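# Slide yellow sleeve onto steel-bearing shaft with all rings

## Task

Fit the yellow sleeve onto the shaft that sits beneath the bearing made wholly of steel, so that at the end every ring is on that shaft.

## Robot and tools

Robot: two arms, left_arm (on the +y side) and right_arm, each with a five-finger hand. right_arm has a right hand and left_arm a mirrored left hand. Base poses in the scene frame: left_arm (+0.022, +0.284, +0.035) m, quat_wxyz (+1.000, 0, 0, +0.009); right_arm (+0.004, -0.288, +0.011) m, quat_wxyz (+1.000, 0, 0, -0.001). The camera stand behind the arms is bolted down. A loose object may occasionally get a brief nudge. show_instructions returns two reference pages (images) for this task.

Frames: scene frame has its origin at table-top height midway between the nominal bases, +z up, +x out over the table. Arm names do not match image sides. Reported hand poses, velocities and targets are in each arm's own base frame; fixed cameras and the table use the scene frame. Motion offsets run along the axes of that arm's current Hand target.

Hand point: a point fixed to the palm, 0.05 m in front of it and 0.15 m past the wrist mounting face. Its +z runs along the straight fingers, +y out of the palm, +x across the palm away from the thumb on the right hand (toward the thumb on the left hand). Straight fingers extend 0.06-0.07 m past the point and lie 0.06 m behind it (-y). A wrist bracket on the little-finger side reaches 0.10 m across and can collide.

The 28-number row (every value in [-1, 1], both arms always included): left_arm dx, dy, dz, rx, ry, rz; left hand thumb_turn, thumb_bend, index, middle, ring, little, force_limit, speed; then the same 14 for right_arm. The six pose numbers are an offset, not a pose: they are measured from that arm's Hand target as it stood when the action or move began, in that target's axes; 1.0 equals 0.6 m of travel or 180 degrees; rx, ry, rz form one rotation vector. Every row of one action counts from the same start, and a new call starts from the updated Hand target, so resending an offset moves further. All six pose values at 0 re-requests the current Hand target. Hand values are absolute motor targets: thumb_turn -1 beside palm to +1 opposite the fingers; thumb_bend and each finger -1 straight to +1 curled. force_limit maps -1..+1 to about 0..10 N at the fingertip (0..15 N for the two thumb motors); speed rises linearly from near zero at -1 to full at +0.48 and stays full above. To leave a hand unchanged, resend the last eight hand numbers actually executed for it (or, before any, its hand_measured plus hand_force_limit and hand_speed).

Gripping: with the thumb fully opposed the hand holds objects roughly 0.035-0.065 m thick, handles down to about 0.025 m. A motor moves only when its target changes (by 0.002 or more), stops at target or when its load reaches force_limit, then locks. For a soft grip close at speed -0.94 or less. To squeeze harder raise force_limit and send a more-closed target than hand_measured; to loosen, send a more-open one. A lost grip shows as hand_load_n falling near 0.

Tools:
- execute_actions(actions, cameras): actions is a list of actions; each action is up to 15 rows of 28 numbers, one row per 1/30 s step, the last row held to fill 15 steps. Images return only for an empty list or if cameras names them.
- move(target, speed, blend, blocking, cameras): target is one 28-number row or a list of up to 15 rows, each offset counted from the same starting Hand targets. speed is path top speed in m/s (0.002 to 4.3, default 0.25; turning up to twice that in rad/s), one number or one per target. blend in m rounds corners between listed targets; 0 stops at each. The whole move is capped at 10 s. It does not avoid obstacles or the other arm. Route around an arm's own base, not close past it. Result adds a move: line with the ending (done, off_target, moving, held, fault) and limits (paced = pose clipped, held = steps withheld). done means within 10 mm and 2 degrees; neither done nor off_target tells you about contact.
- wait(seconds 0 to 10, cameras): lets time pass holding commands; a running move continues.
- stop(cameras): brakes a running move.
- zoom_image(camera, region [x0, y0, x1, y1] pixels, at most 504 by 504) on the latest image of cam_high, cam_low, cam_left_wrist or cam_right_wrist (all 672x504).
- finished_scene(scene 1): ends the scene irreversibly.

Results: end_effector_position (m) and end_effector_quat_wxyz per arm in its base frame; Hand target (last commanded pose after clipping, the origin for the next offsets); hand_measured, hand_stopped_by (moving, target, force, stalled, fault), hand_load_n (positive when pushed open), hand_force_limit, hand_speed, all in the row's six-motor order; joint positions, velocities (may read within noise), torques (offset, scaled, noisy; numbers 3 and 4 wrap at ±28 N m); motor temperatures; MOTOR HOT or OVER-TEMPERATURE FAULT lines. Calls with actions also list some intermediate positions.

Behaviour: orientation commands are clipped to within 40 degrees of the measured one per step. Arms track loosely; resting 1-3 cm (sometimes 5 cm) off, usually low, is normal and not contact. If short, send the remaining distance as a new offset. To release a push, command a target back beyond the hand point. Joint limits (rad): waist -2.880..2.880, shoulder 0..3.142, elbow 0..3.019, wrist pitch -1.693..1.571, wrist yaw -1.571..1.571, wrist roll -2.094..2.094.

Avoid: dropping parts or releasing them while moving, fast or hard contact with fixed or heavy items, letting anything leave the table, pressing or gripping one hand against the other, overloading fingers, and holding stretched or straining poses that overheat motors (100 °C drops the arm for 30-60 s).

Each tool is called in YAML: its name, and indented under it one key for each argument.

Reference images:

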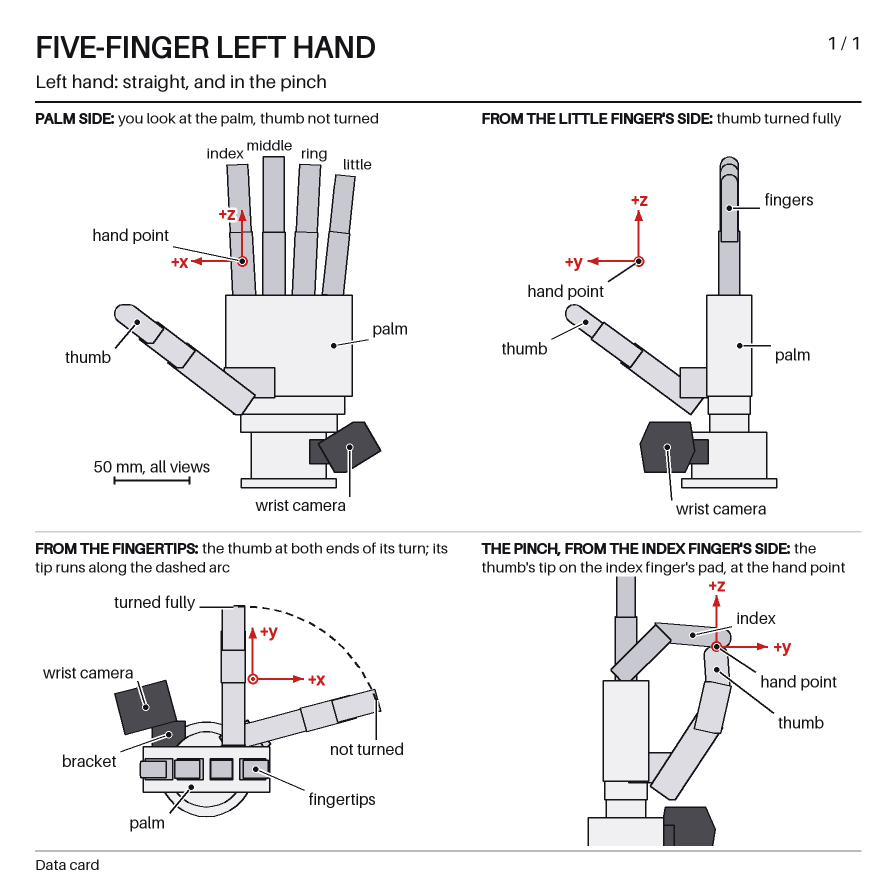

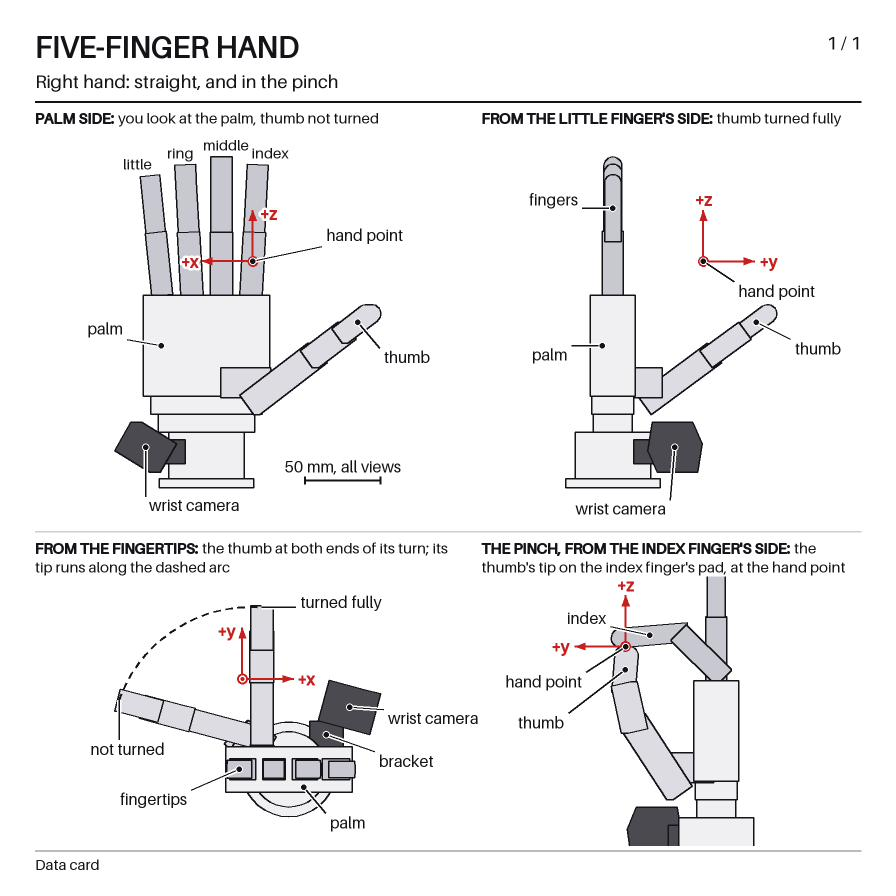

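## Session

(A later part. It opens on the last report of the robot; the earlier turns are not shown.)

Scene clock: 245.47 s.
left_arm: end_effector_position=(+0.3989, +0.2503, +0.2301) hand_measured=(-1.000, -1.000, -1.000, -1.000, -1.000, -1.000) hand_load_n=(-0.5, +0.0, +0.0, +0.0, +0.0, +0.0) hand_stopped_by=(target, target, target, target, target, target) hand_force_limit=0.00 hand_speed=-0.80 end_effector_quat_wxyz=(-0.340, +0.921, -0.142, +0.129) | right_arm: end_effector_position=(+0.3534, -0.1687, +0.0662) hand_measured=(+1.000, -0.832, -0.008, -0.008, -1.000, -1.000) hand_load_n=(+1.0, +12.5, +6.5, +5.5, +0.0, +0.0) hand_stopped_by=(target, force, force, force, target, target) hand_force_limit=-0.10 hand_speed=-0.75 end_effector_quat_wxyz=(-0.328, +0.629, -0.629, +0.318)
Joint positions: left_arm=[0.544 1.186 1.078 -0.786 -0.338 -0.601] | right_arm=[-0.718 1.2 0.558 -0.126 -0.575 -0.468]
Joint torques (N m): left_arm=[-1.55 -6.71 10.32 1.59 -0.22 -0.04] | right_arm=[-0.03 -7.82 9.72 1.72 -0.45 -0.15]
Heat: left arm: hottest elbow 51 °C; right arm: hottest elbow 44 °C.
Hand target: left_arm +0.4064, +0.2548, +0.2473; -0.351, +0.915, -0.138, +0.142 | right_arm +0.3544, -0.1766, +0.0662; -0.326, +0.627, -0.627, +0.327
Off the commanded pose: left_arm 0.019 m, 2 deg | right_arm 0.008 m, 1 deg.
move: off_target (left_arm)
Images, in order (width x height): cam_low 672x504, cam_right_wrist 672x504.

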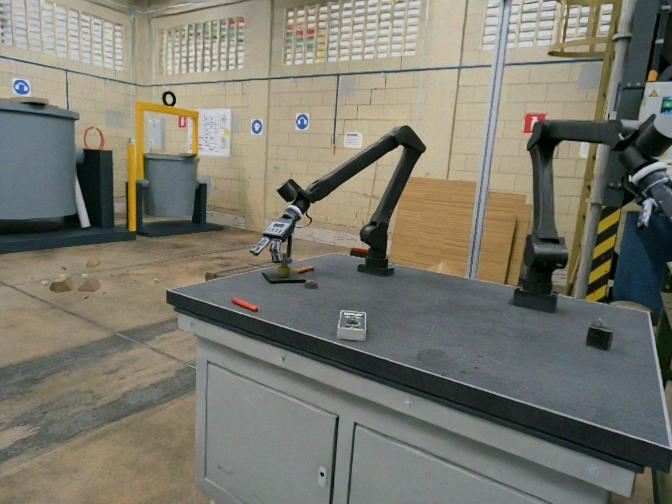

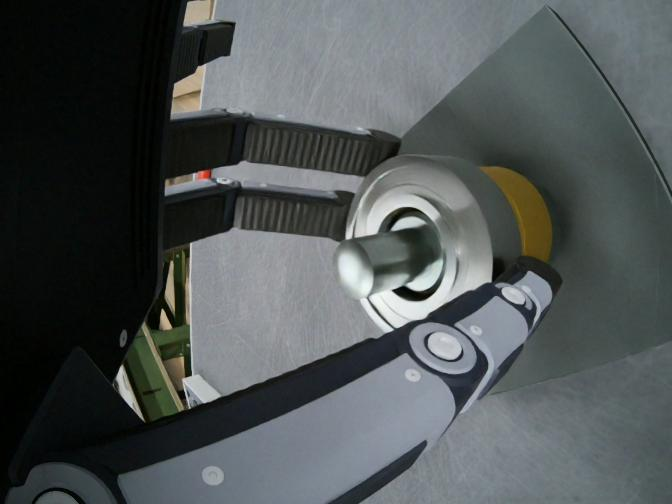

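move:
  target: [0,0,0,0,0,0,-1,-1,-1,-1,-1,-1,0,-0.8,-0.0005,0.0133,0.0107,0,0,0,1,-0.4,0.2,0.2,-1,-1,-0.1,-0.75]
  speed: 0.025
  cameras: ["cam_low","cam_right_wrist"]

zoom_image:
  camera: "cam_low"
  region: [270, 242, 298, 270]

Scene clock: 246.87 s.
left_arm: end_effector_position=(+0.3989, +0.2503, +0.2301) hand_measured=(-1.000, -1.000, -1.000, -1.000, -1.000, -1.000) hand_load_n=(-0.5, -0.5, +0.0, +0.0, +0.0, +0.0) hand_stopped_by=(target, target, target, target, target, target) hand_force_limit=0.00 hand_speed=-0.80 end_effector_quat_wxyz=(-0.340, +0.921, -0.142, +0.129) | right_arm: end_effector_position=(+0.3537, -0.1690, +0.0559) hand_measured=(+1.000, -0.832, -0.008, -0.008, -1.000, -1.000) hand_load_n=(+1.0, +12.5, +6.5, +5.5, +0.0, +0.0) hand_stopped_by=(target, force, force, force, target, target) hand_force_limit=-0.10 hand_speed=-0.75 end_effector_quat_wxyz=(-0.328, +0.629, -0.629, +0.318)
Joint positions: left_arm=[0.544 1.186 1.078 -0.786 -0.338 -0.601] | right_arm=[-0.718 1.225 0.543 -0.085 -0.575 -0.468]
Joint torques (N m): left_arm=[-1.73 -6.71 10.32 1.57 -0.22 -0.05] | right_arm=[-0.21 -8.23 9.46 1.87 -0.41 -0.12]
Heat: left arm: hottest elbow 51 °C; right arm: hottest elbow 44 °C.
Hand target: left_arm +0.4064, +0.2548, +0.2473; -0.351, +0.915, -0.138, +0.142 | right_arm +0.3551, -0.1763, +0.0560; -0.326, +0.627, -0.627, +0.327
Off the commanded pose: left_arm 0.019 m, 2 deg | right_arm 0.007 m, 1 deg.
move: off_target (left_arm)
Images, in order (width x height): cam_low 672x504, cam_right_wrist 672x504.

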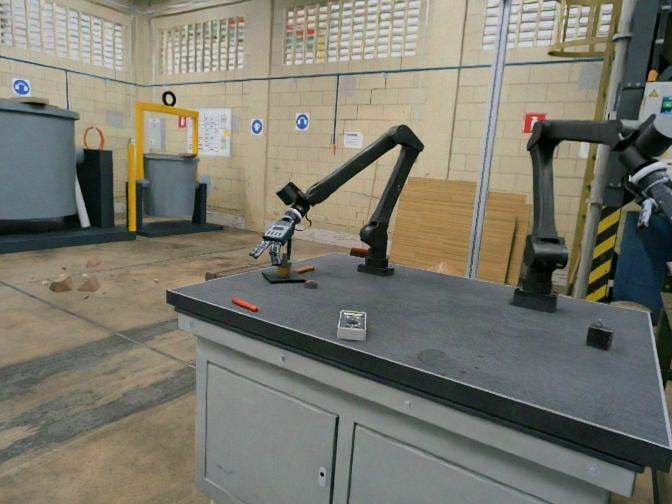

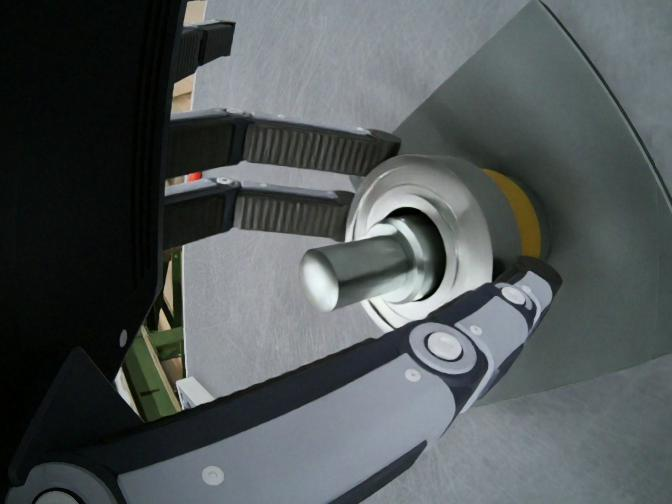

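Scaled by 18.000 from the camera's 672x504 image, which has a finer 960x720 frame.

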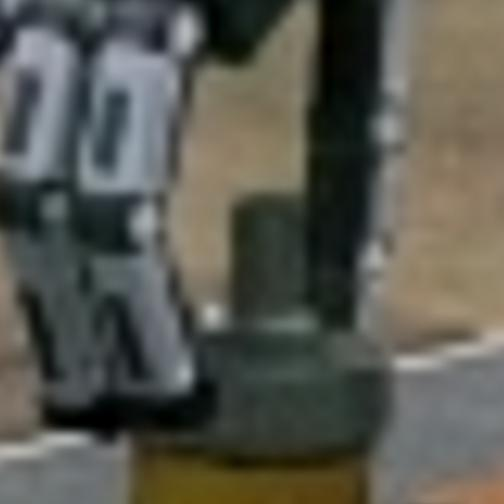

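move:
  target: [0,0,0,0,0,0,-1,-1,-1,-1,-1,-1,0,-0.8,0,0.0055,0.0038,0,0,0,1,-0.4,0.2,0.2,-1,-1,-0.1,-0.75]
  speed: 0.02
  cameras: ["cam_low","cam_right_wrist"]

zoom_image:
  camera: "cam_low"
  region: [270, 242, 298, 270]

Scene clock: 247.93 s.
left_arm: end_effector_position=(+0.3989, +0.2503, +0.2301) hand_measured=(-1.000, -1.000, -1.000, -1.000, -1.000, -1.000) hand_load_n=(-0.5, +0.0, +0.0, +0.0, +0.0, +0.0) hand_stopped_by=(target, target, target, target, target, target) hand_force_limit=0.00 hand_speed=-0.80 end_effector_quat_wxyz=(-0.340, +0.921, -0.142, +0.129) | right_arm: end_effector_position=(+0.3543, -0.1691, +0.0550) hand_measured=(+1.000, -0.832, -0.008, -0.008, -1.000, -1.000) hand_load_n=(+2.0, +13.5, +6.0, +5.0, +0.0, +0.0) hand_stopped_by=(target, force, force, force, target, target) hand_force_limit=-0.10 hand_speed=-0.75 end_effector_quat_wxyz=(-0.329, +0.629, -0.627, +0.321)
Joint positions: left_arm=[0.544 1.186 1.078 -0.786 -0.338 -0.601] | right_arm=[-0.718 1.228 0.539 -0.073 -0.577 -0.468]
Joint torques (N m): left_arm=[-1.73 -6.83 10.26 1.61 -0.21 -0.05] | right_arm=[-0.09 -7.47 9.2 2.03 -0.32 -0.13]
Heat: left arm: hottest elbow 51 °C; right arm: hottest elbow 44 °C.
Hand target: left_arm +0.4064, +0.2548, +0.2473; -0.351, +0.915, -0.138, +0.142 | right_arm +0.3551, -0.1763, +0.0519; -0.326, +0.627, -0.627, +0.327
Off the commanded pose: left_arm 0.019 m, 2 deg | right_arm 0.008 m, 1 deg.
move: off_target (left_arm)
Images, in order (width x height): cam_low 672x504, cam_right_wrist 672x504.

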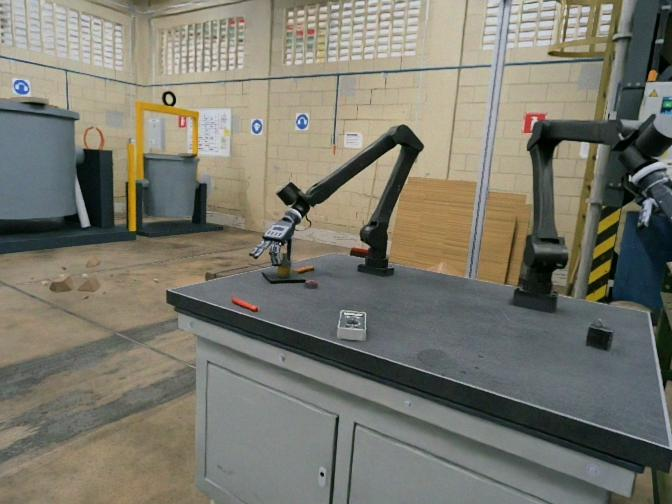

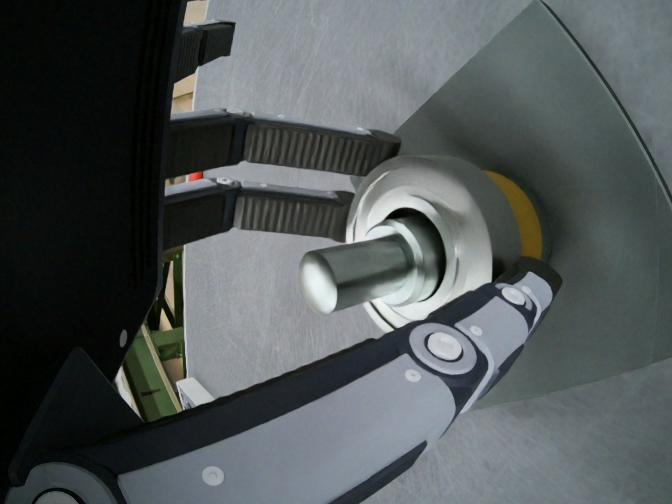

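Scaled by 18.000 from the camera's 672x504 image, which has a finer 960x720 frame.

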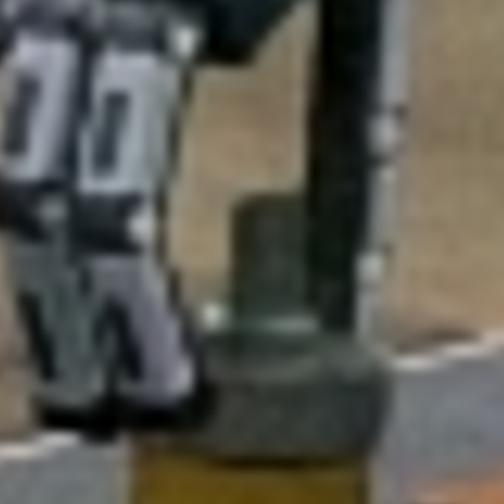

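move:
  target: [0,0,0,0,0,0,-1,-1,-1,-1,-1,-1,0,-0.8,0,-0.0035,-0.0024,0,0,0,1,-0.4,0.2,0.2,-1,-1,-0.1,-0.75]
  speed: 0.03
  cameras: ["cam_high","cam_right_wrist"]

zoom_image:
  camera: "cam_high"
  region: [250, 118, 278, 146]

zoom_image:
  camera: "cam_right_wrist"
  region: [290, 120, 570, 330]

Scene clock: 248.93 s.
left_arm: end_effector_position=(+0.3989, +0.2503, +0.2301) hand_measured=(-1.000, -1.000, -1.000, -1.000, -1.000, -1.000) hand_load_n=(+0.0, +0.0, +0.0, +0.0, +0.0, +0.0) hand_stopped_by=(target, target, target, target, target, target) hand_force_limit=0.00 hand_speed=-0.80 end_effector_quat_wxyz=(-0.340, +0.921, -0.142, +0.129) | right_arm: end_effector_position=(+0.3543, -0.1691, +0.0550) hand_measured=(+1.000, -0.832, -0.008, -0.008, -1.000, -1.000) hand_load_n=(+2.0, +13.0, +6.0, +5.0, +0.0, +0.0) hand_stopped_by=(target, force, force, force, target, target) hand_force_limit=-0.10 hand_speed=-0.75 end_effector_quat_wxyz=(-0.329, +0.629, -0.627, +0.321)
Joint positions: left_arm=[0.544 1.186 1.078 -0.786 -0.338 -0.601] | right_arm=[-0.718 1.228 0.539 -0.073 -0.577 -0.468]
Joint torques (N m): left_arm=[-1.73 -6.83 10.32 1.58 -0.23 -0.05] | right_arm=[0.09 -7.82 9.54 1.69 -0.33 -0.14]
Heat: left arm: hottest elbow 51 °C; right arm: hottest elbow 44 °C.
Hand target: left_arm +0.4064, +0.2548, +0.2473; -0.351, +0.915, -0.138, +0.142 | right_arm +0.3551, -0.1763, +0.0545; -0.326, +0.627, -0.627, +0.327
Off the commanded pose: left_arm 0.019 m, 2 deg | right_arm 0.007 m, 1 deg.
move: off_target (left_arm)
Images, in order (width x height): cam_high 672x504, cam_right_wrist 672x504.

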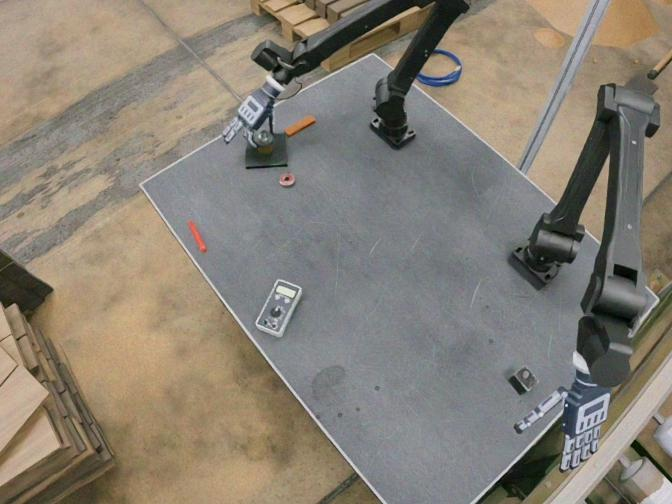

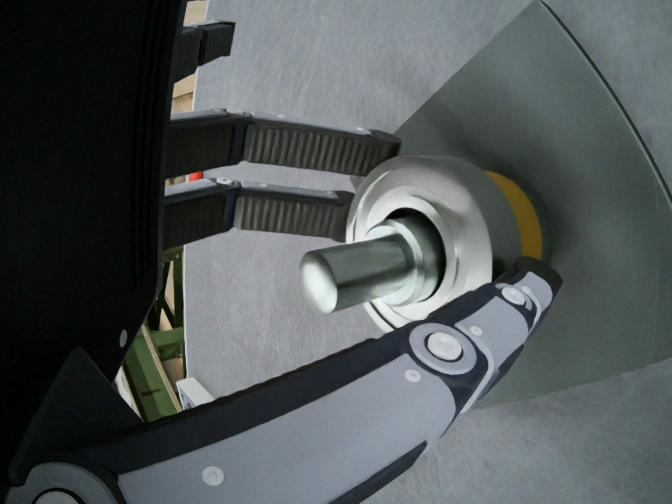

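Scaled by 18.000 from the camera's 672x504 image, which has a finer 960x720 frame.

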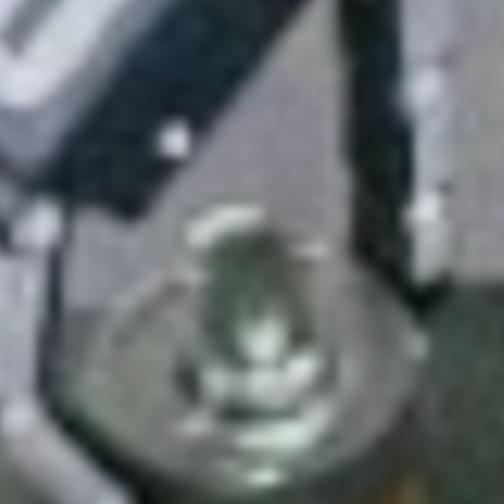

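Scaled by 1.800 from the camera's 672x504 image, which has a finer 960x720 frame.

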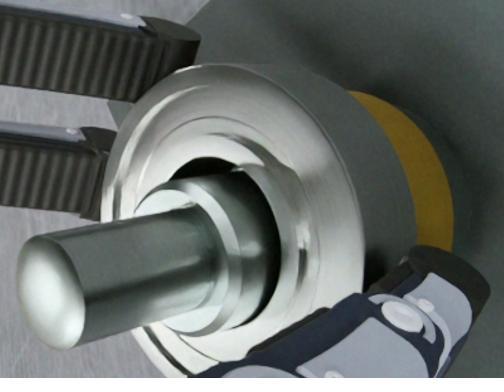

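move:
  target: [0,0,0,0,0,0,-1,-1,-1,-1,-1,-1,0,-0.8,0,0,0,0,0,0,1,-1,-0.35,-0.35,-1,-1,-0.1,-0.3]
  speed: 0.03
  cameras: ["cam_high","cam_low","cam_right_wrist"]

zoom_image:
  camera: "cam_low"
  region: [270, 242, 298, 270]

Scene clock: 249.97 s.
left_arm: end_effector_position=(+0.3989, +0.2503, +0.2301) hand_measured=(-1.000, -1.000, -1.000, -1.000, -1.000, -1.000) hand_load_n=(+0.0, +0.0, +0.0, +0.0, +0.0, +0.0) hand_stopped_by=(target, target, target, target, target, target) hand_force_limit=0.00 hand_speed=-0.80 end_effector_quat_wxyz=(-0.340, +0.921, -0.142, +0.129) | right_arm: end_effector_position=(+0.3544, -0.1692, +0.0550) hand_measured=(+1.000, -1.000, -0.350, -0.350, -1.000, -1.000) hand_load_n=(+0.0, +0.0, +0.0, +0.0, -0.5, +0.0) hand_stopped_by=(target, target, target, target, target, target) hand_force_limit=-0.10 hand_speed=-0.30 end_effector_quat_wxyz=(-0.329, +0.629, -0.627, +0.321)
Joint positions: left_arm=[0.544 1.186 1.078 -0.786 -0.338 -0.601] | right_arm=[-0.718 1.228 0.539 -0.072 -0.576 -0.468]
Joint torques (N m): left_arm=[-1.73 -6.77 10.26 1.62 -0.23 -0.05] | right_arm=[-0.03 -7.94 9.58 1.68 -0.31 -0.13]
Heat: left arm: hottest elbow 51 °C; right arm: hottest elbow 44 °C.
Hand target: left_arm +0.4064, +0.2548, +0.2473; -0.351, +0.915, -0.138, +0.142 | right_arm +0.3551, -0.1763, +0.0545; -0.326, +0.627, -0.627, +0.327
Off the commanded pose: left_arm 0.019 m, 2 deg | right_arm 0.007 m, 1 deg.
move: off_target (left_arm)
Images, in order (width x height): cam_high 672x504, cam_low 672x504, cam_right_wrist 672x504.

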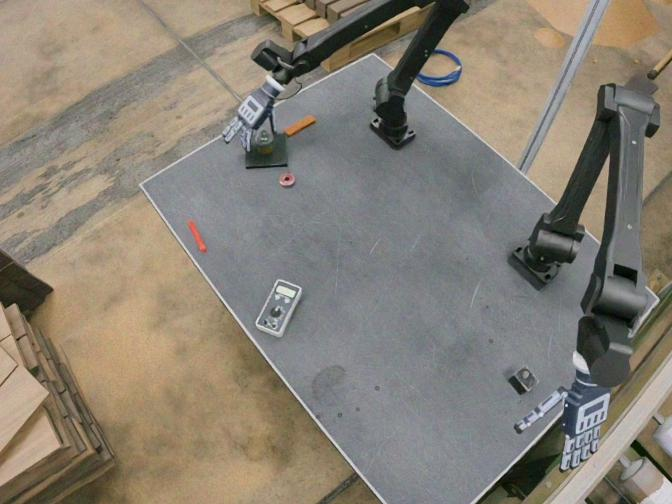

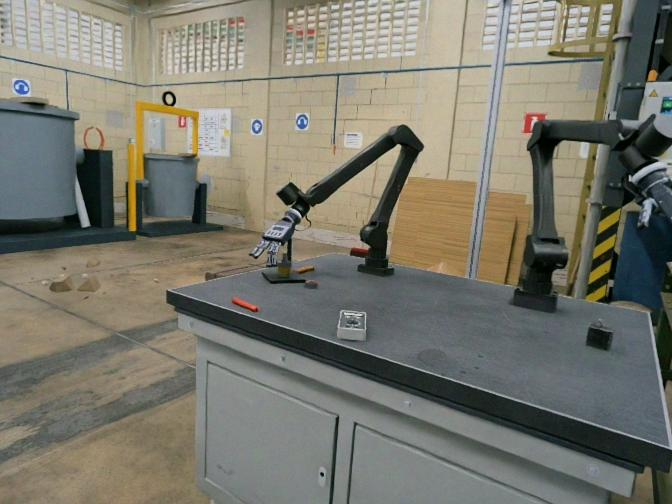

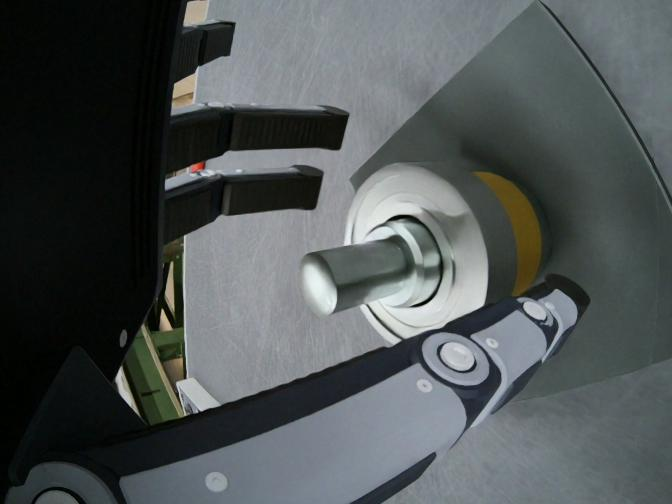

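Scaled by 18.000 from the camera's 672x504 image, which has a finer 960x720 frame.

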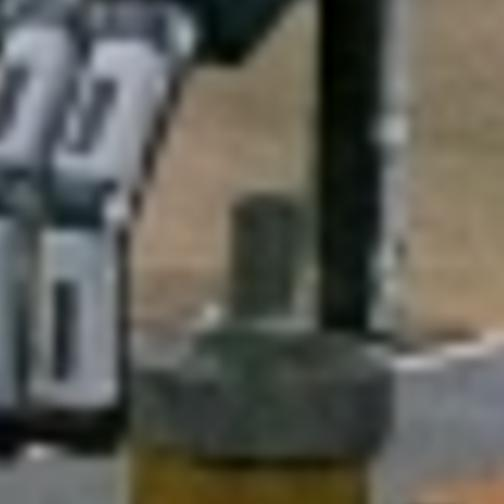

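move:
  target:
    - [0,0,0,0,0,0,-1,-1,-1,-1,-1,-1,0,-0.8,0.0175,-0.0485,-0.00344,0,0,0,1,-1,-0.35,-0.35,-1,-1,-0.1,-0.3]
    - [0,0,0,0,0,0,-1,-1,-1,-1,-1,-1,0,-0.8,0.015,-0.149,-0.0779,0,0,0,1,-1,-0.35,-0.35,-1,-1,-0.1,-0.3]
  speed: [0.05, 0.1]
  cameras: ["cam_high","cam_low","cam_right_wrist"]

Scene clock: 253.10 s.
left_arm: end_effector_position=(+0.3989, +0.2503, +0.2301) hand_measured=(-1.000, -1.000, -1.000, -1.000, -1.000, -1.000) hand_load_n=(+0.0, +0.0, +0.0, +0.0, +0.0, +0.0) hand_stopped_by=(target, target, target, target, target, target) hand_force_limit=0.00 hand_speed=-0.80 end_effector_quat_wxyz=(-0.340, +0.921, -0.142, +0.129) | right_arm: end_effector_position=(+0.3541, -0.1695, +0.1241) hand_measured=(+1.000, -1.000, -0.350, -0.350, -1.000, -1.000) hand_load_n=(+0.0, +0.0, +0.0, +0.0, +0.0, +0.0) hand_stopped_by=(target, target, target, target, target, target) hand_force_limit=-0.10 hand_speed=-0.30 end_effector_quat_wxyz=(-0.326, +0.629, -0.639, +0.298)
Joint positions: left_arm=[0.544 1.186 1.078 -0.786 -0.338 -0.601] | right_arm=[-0.718 1.116 0.69 -0.386 -0.574 -0.468]
Joint torques (N m): left_arm=[-1.67 -6.83 10.28 1.61 -0.22 -0.05] | right_arm=[0.5 -9.76 15.62 0.73 -0.29 -0.07]
Heat: left arm: hottest elbow 51 °C; right arm: hottest elbow 45 °C.
Hand target: left_arm +0.4064, +0.2548, +0.2473; -0.351, +0.915, -0.138, +0.142 | right_arm +0.3680, -0.1852, +0.1545; -0.326, +0.627, -0.628, +0.327
Off the commanded pose: left_arm 0.019 m, 2 deg | right_arm 0.037 m, 4 deg.
move: off_target (left_arm, right_arm)
Images, in order (width x height): cam_high 672x504, cam_low 672x504, cam_right_wrist 672x504.

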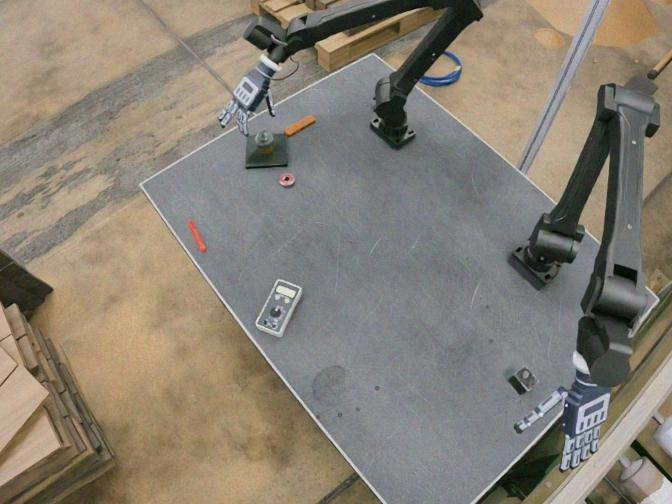

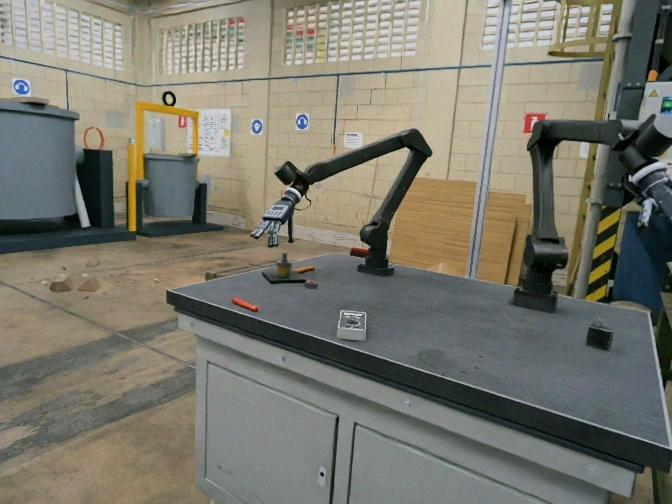

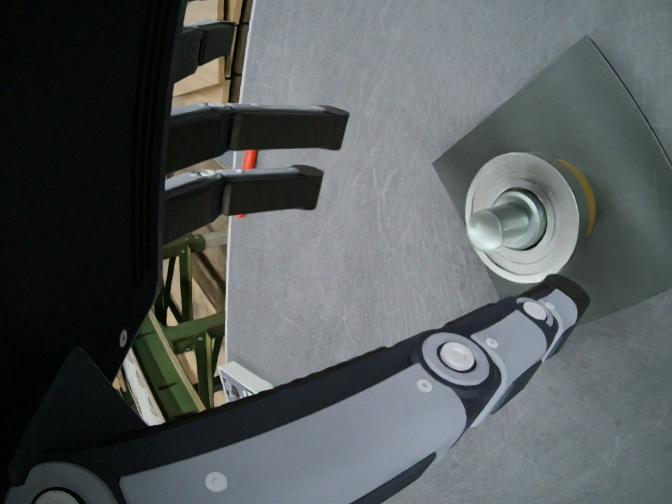

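zoom_image:
  camera: "cam_high"
  region: [245, 115, 315, 195]

zoom_image:
  camera: "cam_low"
  region: [258, 240, 328, 300]

Scaled by 6.300 from the camera's 672x504 image, which has a finer 960x720 frame.

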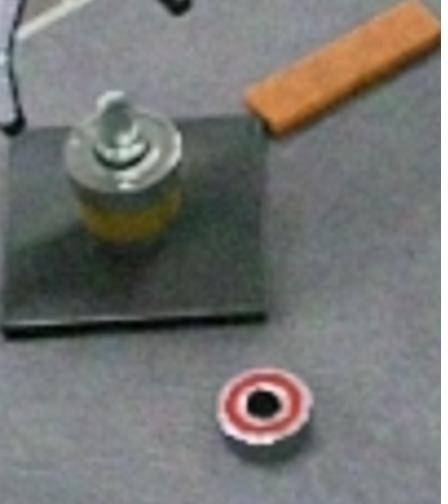

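Scaled by 7.200 from the camera's 672x504 image, which has a finer 960x720 frame.

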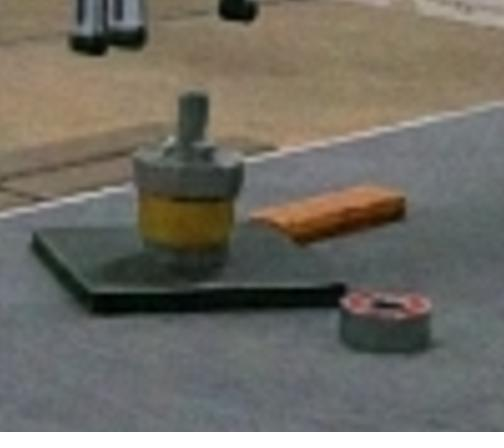

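move:
  target: [0,0,0,0,0,0,-1,-1,-1,-1,-1,-1,0,-0.8,-0.1417,0,0,0,0,0,1,-1,-0.35,-0.35,-1,-1,-0.1,-0.3]
  speed: 0.12
  cameras: ["cam_high","cam_low","cam_right_wrist"]

Scene clock: 255.63 s.
left_arm: end_effector_position=(+0.3989, +0.2503, +0.2301) hand_measured=(-1.000, -1.000, -1.000, -1.000, -1.000, -1.000) hand_load_n=(+0.0, +0.0, +0.0, +0.0, -0.5, +0.0) hand_stopped_by=(target, target, target, target, target, target) hand_force_limit=0.00 hand_speed=-0.80 end_effector_quat_wxyz=(-0.340, +0.921, -0.142, +0.129) | right_arm: end_effector_position=(+0.3648, -0.1043, +0.1488) hand_measured=(+1.000, -1.000, -0.350, -0.350, -1.000, -1.000) hand_load_n=(+0.0, +0.0, +0.0, +0.0, +0.0, +0.0) hand_stopped_by=(target, target, target, target, target, target) hand_force_limit=-0.10 hand_speed=-0.30 end_effector_quat_wxyz=(-0.320, +0.628, -0.633, +0.318)
Joint positions: left_arm=[0.544 1.186 1.078 -0.786 -0.338 -0.601] | right_arm=[-0.505 0.957 0.639 -0.381 -0.399 -0.309]
Joint torques (N m): left_arm=[-1.61 -6.89 10.32 1.58 -0.22 -0.03] | right_arm=[2.14 -7.94 10.77 1.77 -0.15 0.04]
Heat: left arm: hottest elbow 52 °C; right arm: hottest elbow 45 °C.
Hand target: left_arm +0.4064, +0.2548, +0.2473; -0.351, +0.915, -0.138, +0.142 | right_arm +0.3682, -0.1003, +0.1546; -0.326, +0.627, -0.627, +0.327
Off the commanded pose: left_arm 0.019 m, 2 deg | right_arm 0.008 m, 1 deg.
move: off_target (left_arm)
Images, in order (width x height): cam_high 672x504, cam_low 672x504, cam_right_wrist 672x504.

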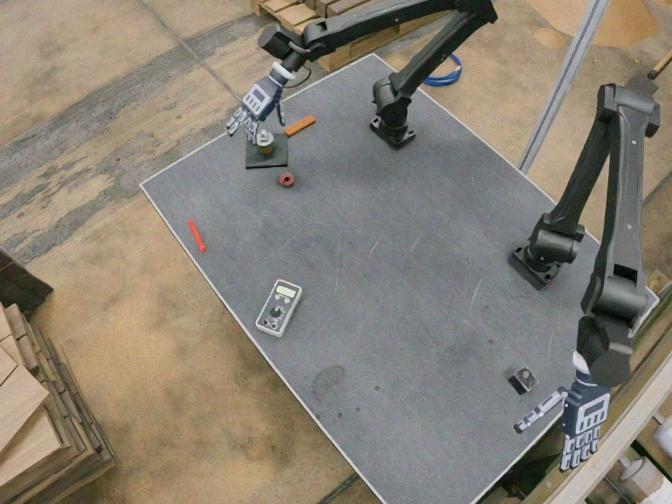

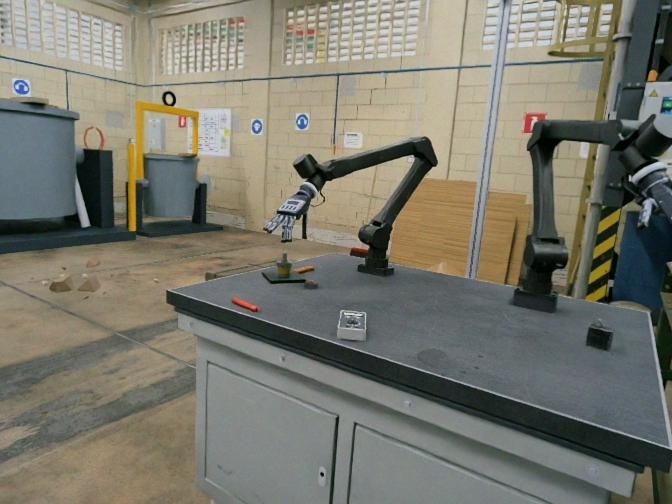

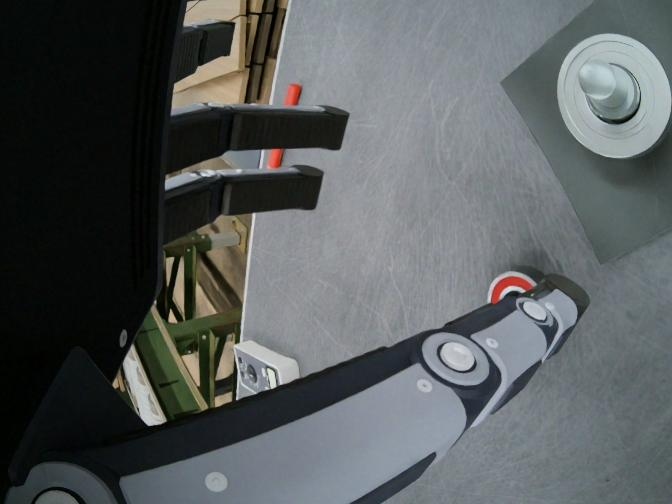

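move:
  target: [0,0,0,0,0,0,-1,-1,-1,-1,-1,-1,0,-0.8,-0.06,0.0934,0.041,0,0,0,1,-1,-0.35,-0.35,-1,-1,-0.1,-0.3]
  speed: 0.12
  cameras: ["cam_high","cam_low","cam_right_wrist"]

zoom_image:
  camera: "cam_high"
  region: [245, 115, 325, 195]

zoom_image:
  camera: "cam_low"
  region: [270, 230, 340, 300]

Scene clock: 258.43 s.
left_arm: end_effector_position=(+0.3989, +0.2503, +0.2301) hand_measured=(-1.000, -1.000, -1.000, -1.000, -1.000, -1.000) hand_load_n=(+0.0, +0.0, +0.0, +0.0, +0.0, +0.0) hand_stopped_by=(target, target, target, target, target, target) hand_force_limit=0.00 hand_speed=-0.80 end_effector_quat_wxyz=(-0.340, +0.921, -0.142, +0.129) | right_arm: end_effector_position=(+0.3523, -0.0686, +0.0895) hand_measured=(+1.000, -1.000, -0.350, -0.350, -1.000, -1.000) hand_load_n=(+0.0, +0.0, +0.0, +0.0, +0.0, +0.0) hand_stopped_by=(target, target, target, target, target, target) hand_force_limit=-0.10 hand_speed=-0.30 end_effector_quat_wxyz=(-0.319, +0.628, -0.633, +0.320)
Joint positions: left_arm=[0.544 1.186 1.078 -0.786 -0.338 -0.601] | right_arm=[-0.403 0.947 0.461 -0.186 -0.317 -0.241]
Joint torques (N m): left_arm=[-1.67 -6.89 10.26 1.62 -0.23 -0.05] | right_arm=[2.02 -6.3 10.22 1.88 -0.1 0.05]
Heat: left arm: hottest elbow 52 °C; right arm: hottest elbow 45 °C.
Hand target: left_arm +0.4064, +0.2548, +0.2473; -0.351, +0.915, -0.138, +0.142 | right_arm +0.3562, -0.0643, +0.0946; -0.326, +0.627, -0.627, +0.327
Off the commanded pose: left_arm 0.019 m, 2 deg | right_arm 0.008 m, 1 deg.
move: off_target (left_arm)
Images, in order (width x height): cam_high 672x504, cam_low 672x504, cam_right_wrist 672x504.

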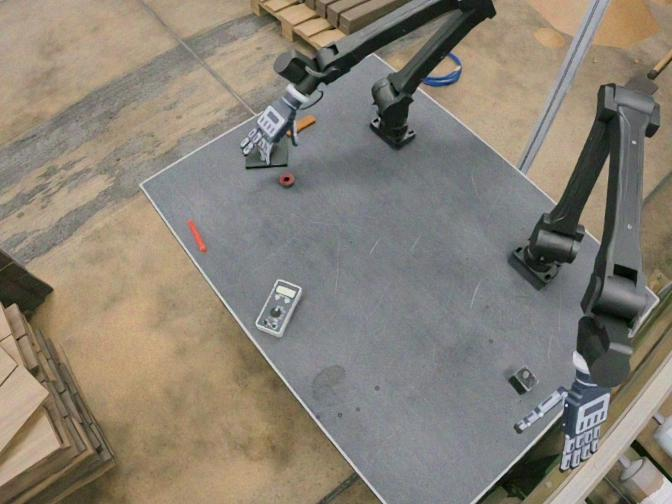

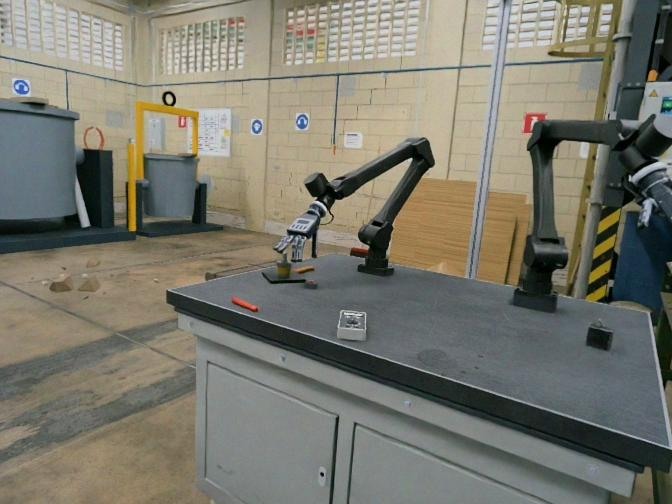

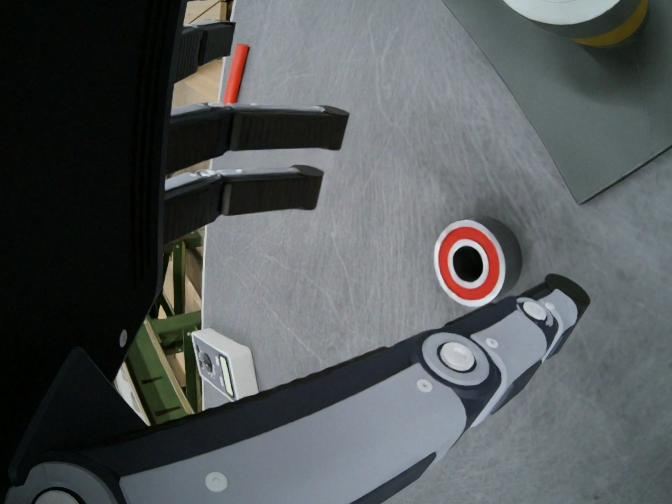

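Scaled by 6.300 from the camera's 672x504 image, which has a finer 960x720 frame.

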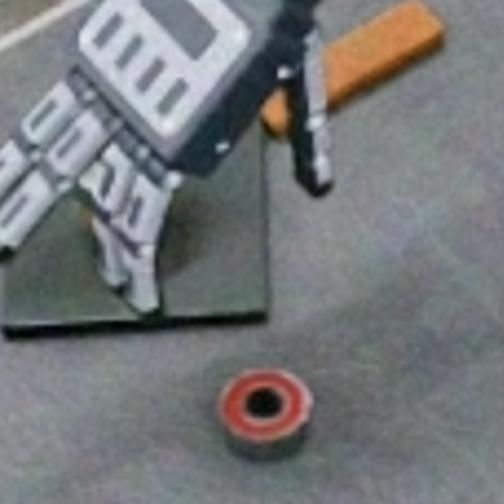

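Scaled by 7.200 from the camera's 672x504 image, which has a finer 960x720 frame.

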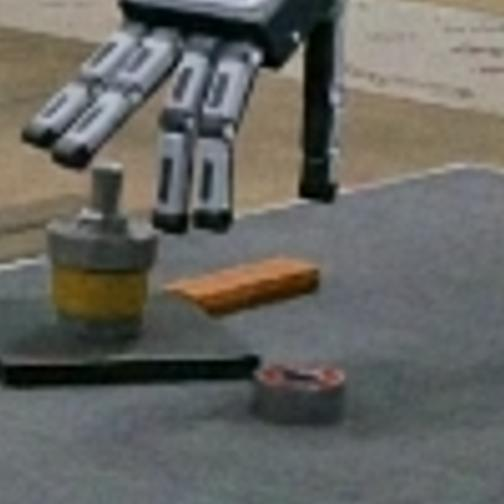

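move:
  target: [0,0,0,0,0,0,-1,-1,-1,-1,-1,-1,0,-0.8,-0.0333,0.0517,0.0424,0,0,0,1,-1,-0.35,-0.35,-1,-1,-0.1,-0.3]
  speed: 0.1
  cameras: ["cam_high","cam_low","cam_right_wrist"]

zoom_image:
  camera: "cam_high"
  region: [245, 115, 325, 195]

zoom_image:
  camera: "cam_low"
  region: [270, 230, 340, 300]

Scene clock: 260.67 s.
left_arm: end_effector_position=(+0.3989, +0.2503, +0.2301) hand_measured=(-1.000, -1.000, -1.000, -1.000, -1.000, -1.000) hand_load_n=(+0.0, +0.0, +0.0, +0.0, +0.0, +0.0) hand_stopped_by=(target, target, target, target, target, target) hand_force_limit=0.00 hand_speed=-0.80 end_effector_quat_wxyz=(-0.340, +0.921, -0.142, +0.129) | right_arm: end_effector_position=(+0.3565, -0.0492, +0.0568) hand_measured=(+1.000, -1.000, -0.350, -0.350, -1.000, -1.000) hand_load_n=(+0.0, +0.0, +0.0, +0.0, +0.0, +0.0) hand_stopped_by=(target, target, target, target, target, target) hand_force_limit=-0.10 hand_speed=-0.30 end_effector_quat_wxyz=(-0.323, +0.626, -0.629, +0.329)
Joint positions: left_arm=[0.544 1.186 1.078 -0.786 -0.338 -0.601] | right_arm=[-0.322 1.005 0.376 -0.007 -0.253 -0.191]
Joint torques (N m): left_arm=[-1.55 -6.65 10.29 1.58 -0.23 -0.04] | right_arm=[1.96 -4.78 9.66 1.89 -0.07 0.02]
Heat: left arm: hottest elbow 52 °C; right arm: hottest elbow 45 °C.
Hand target: left_arm +0.4064, +0.2548, +0.2473; -0.351, +0.915, -0.138, +0.142 | right_arm +0.3593, -0.0443, +0.0545; -0.326, +0.627, -0.628, +0.327
Off the commanded pose: left_arm 0.019 m, 2 deg | right_arm 0.006 m, 1 deg.
move: off_target (left_arm)
Images, in order (width x height): cam_high 672x504, cam_low 672x504, cam_right_wrist 672x504.

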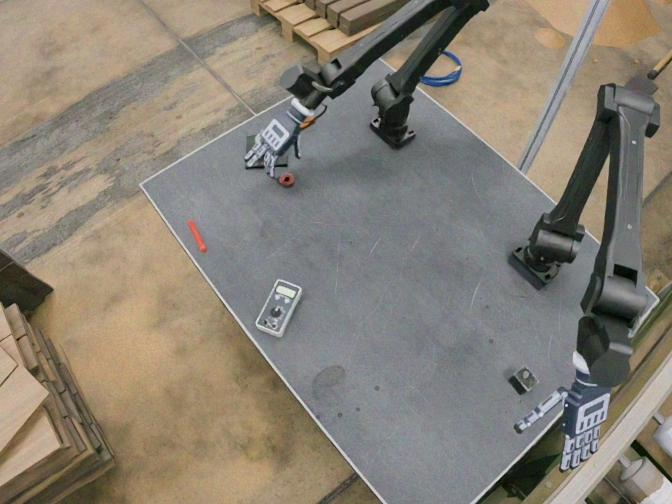

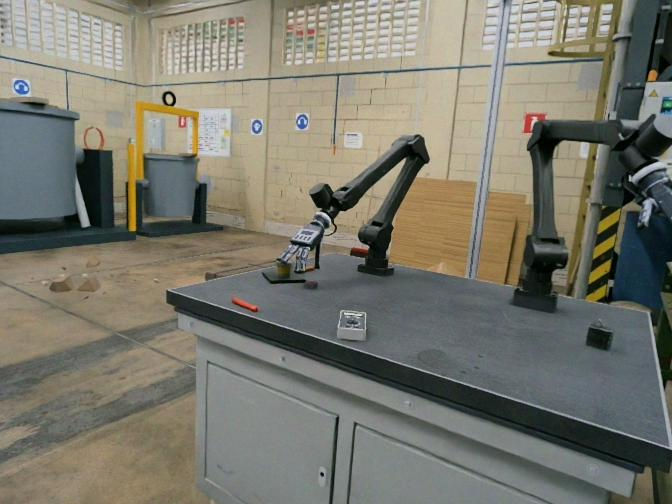

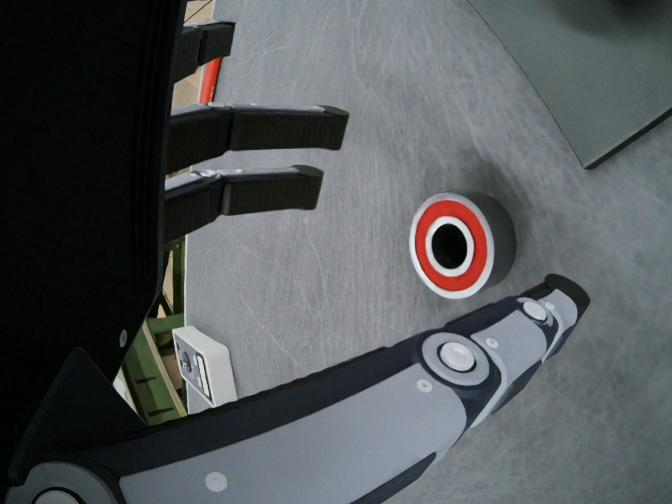

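Scaled by 6.300 from the camera's 672x504 image, which has a finer 960x720 frame.

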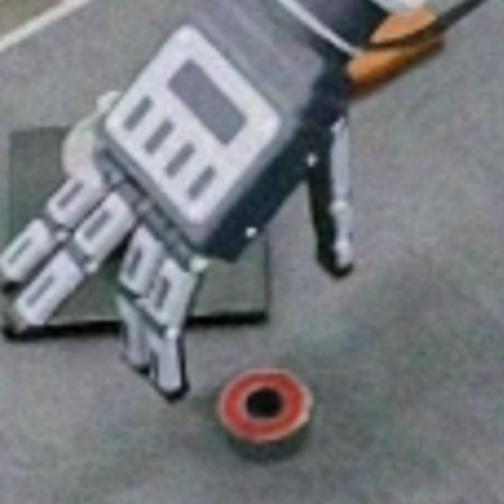

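Scaled by 7.200 from the camera's 672x504 image, which has a finer 960x720 frame.

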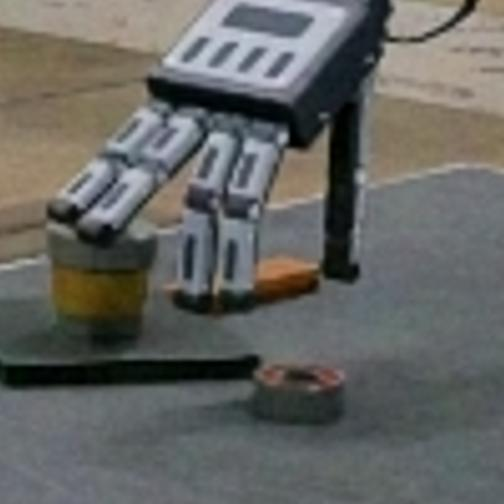

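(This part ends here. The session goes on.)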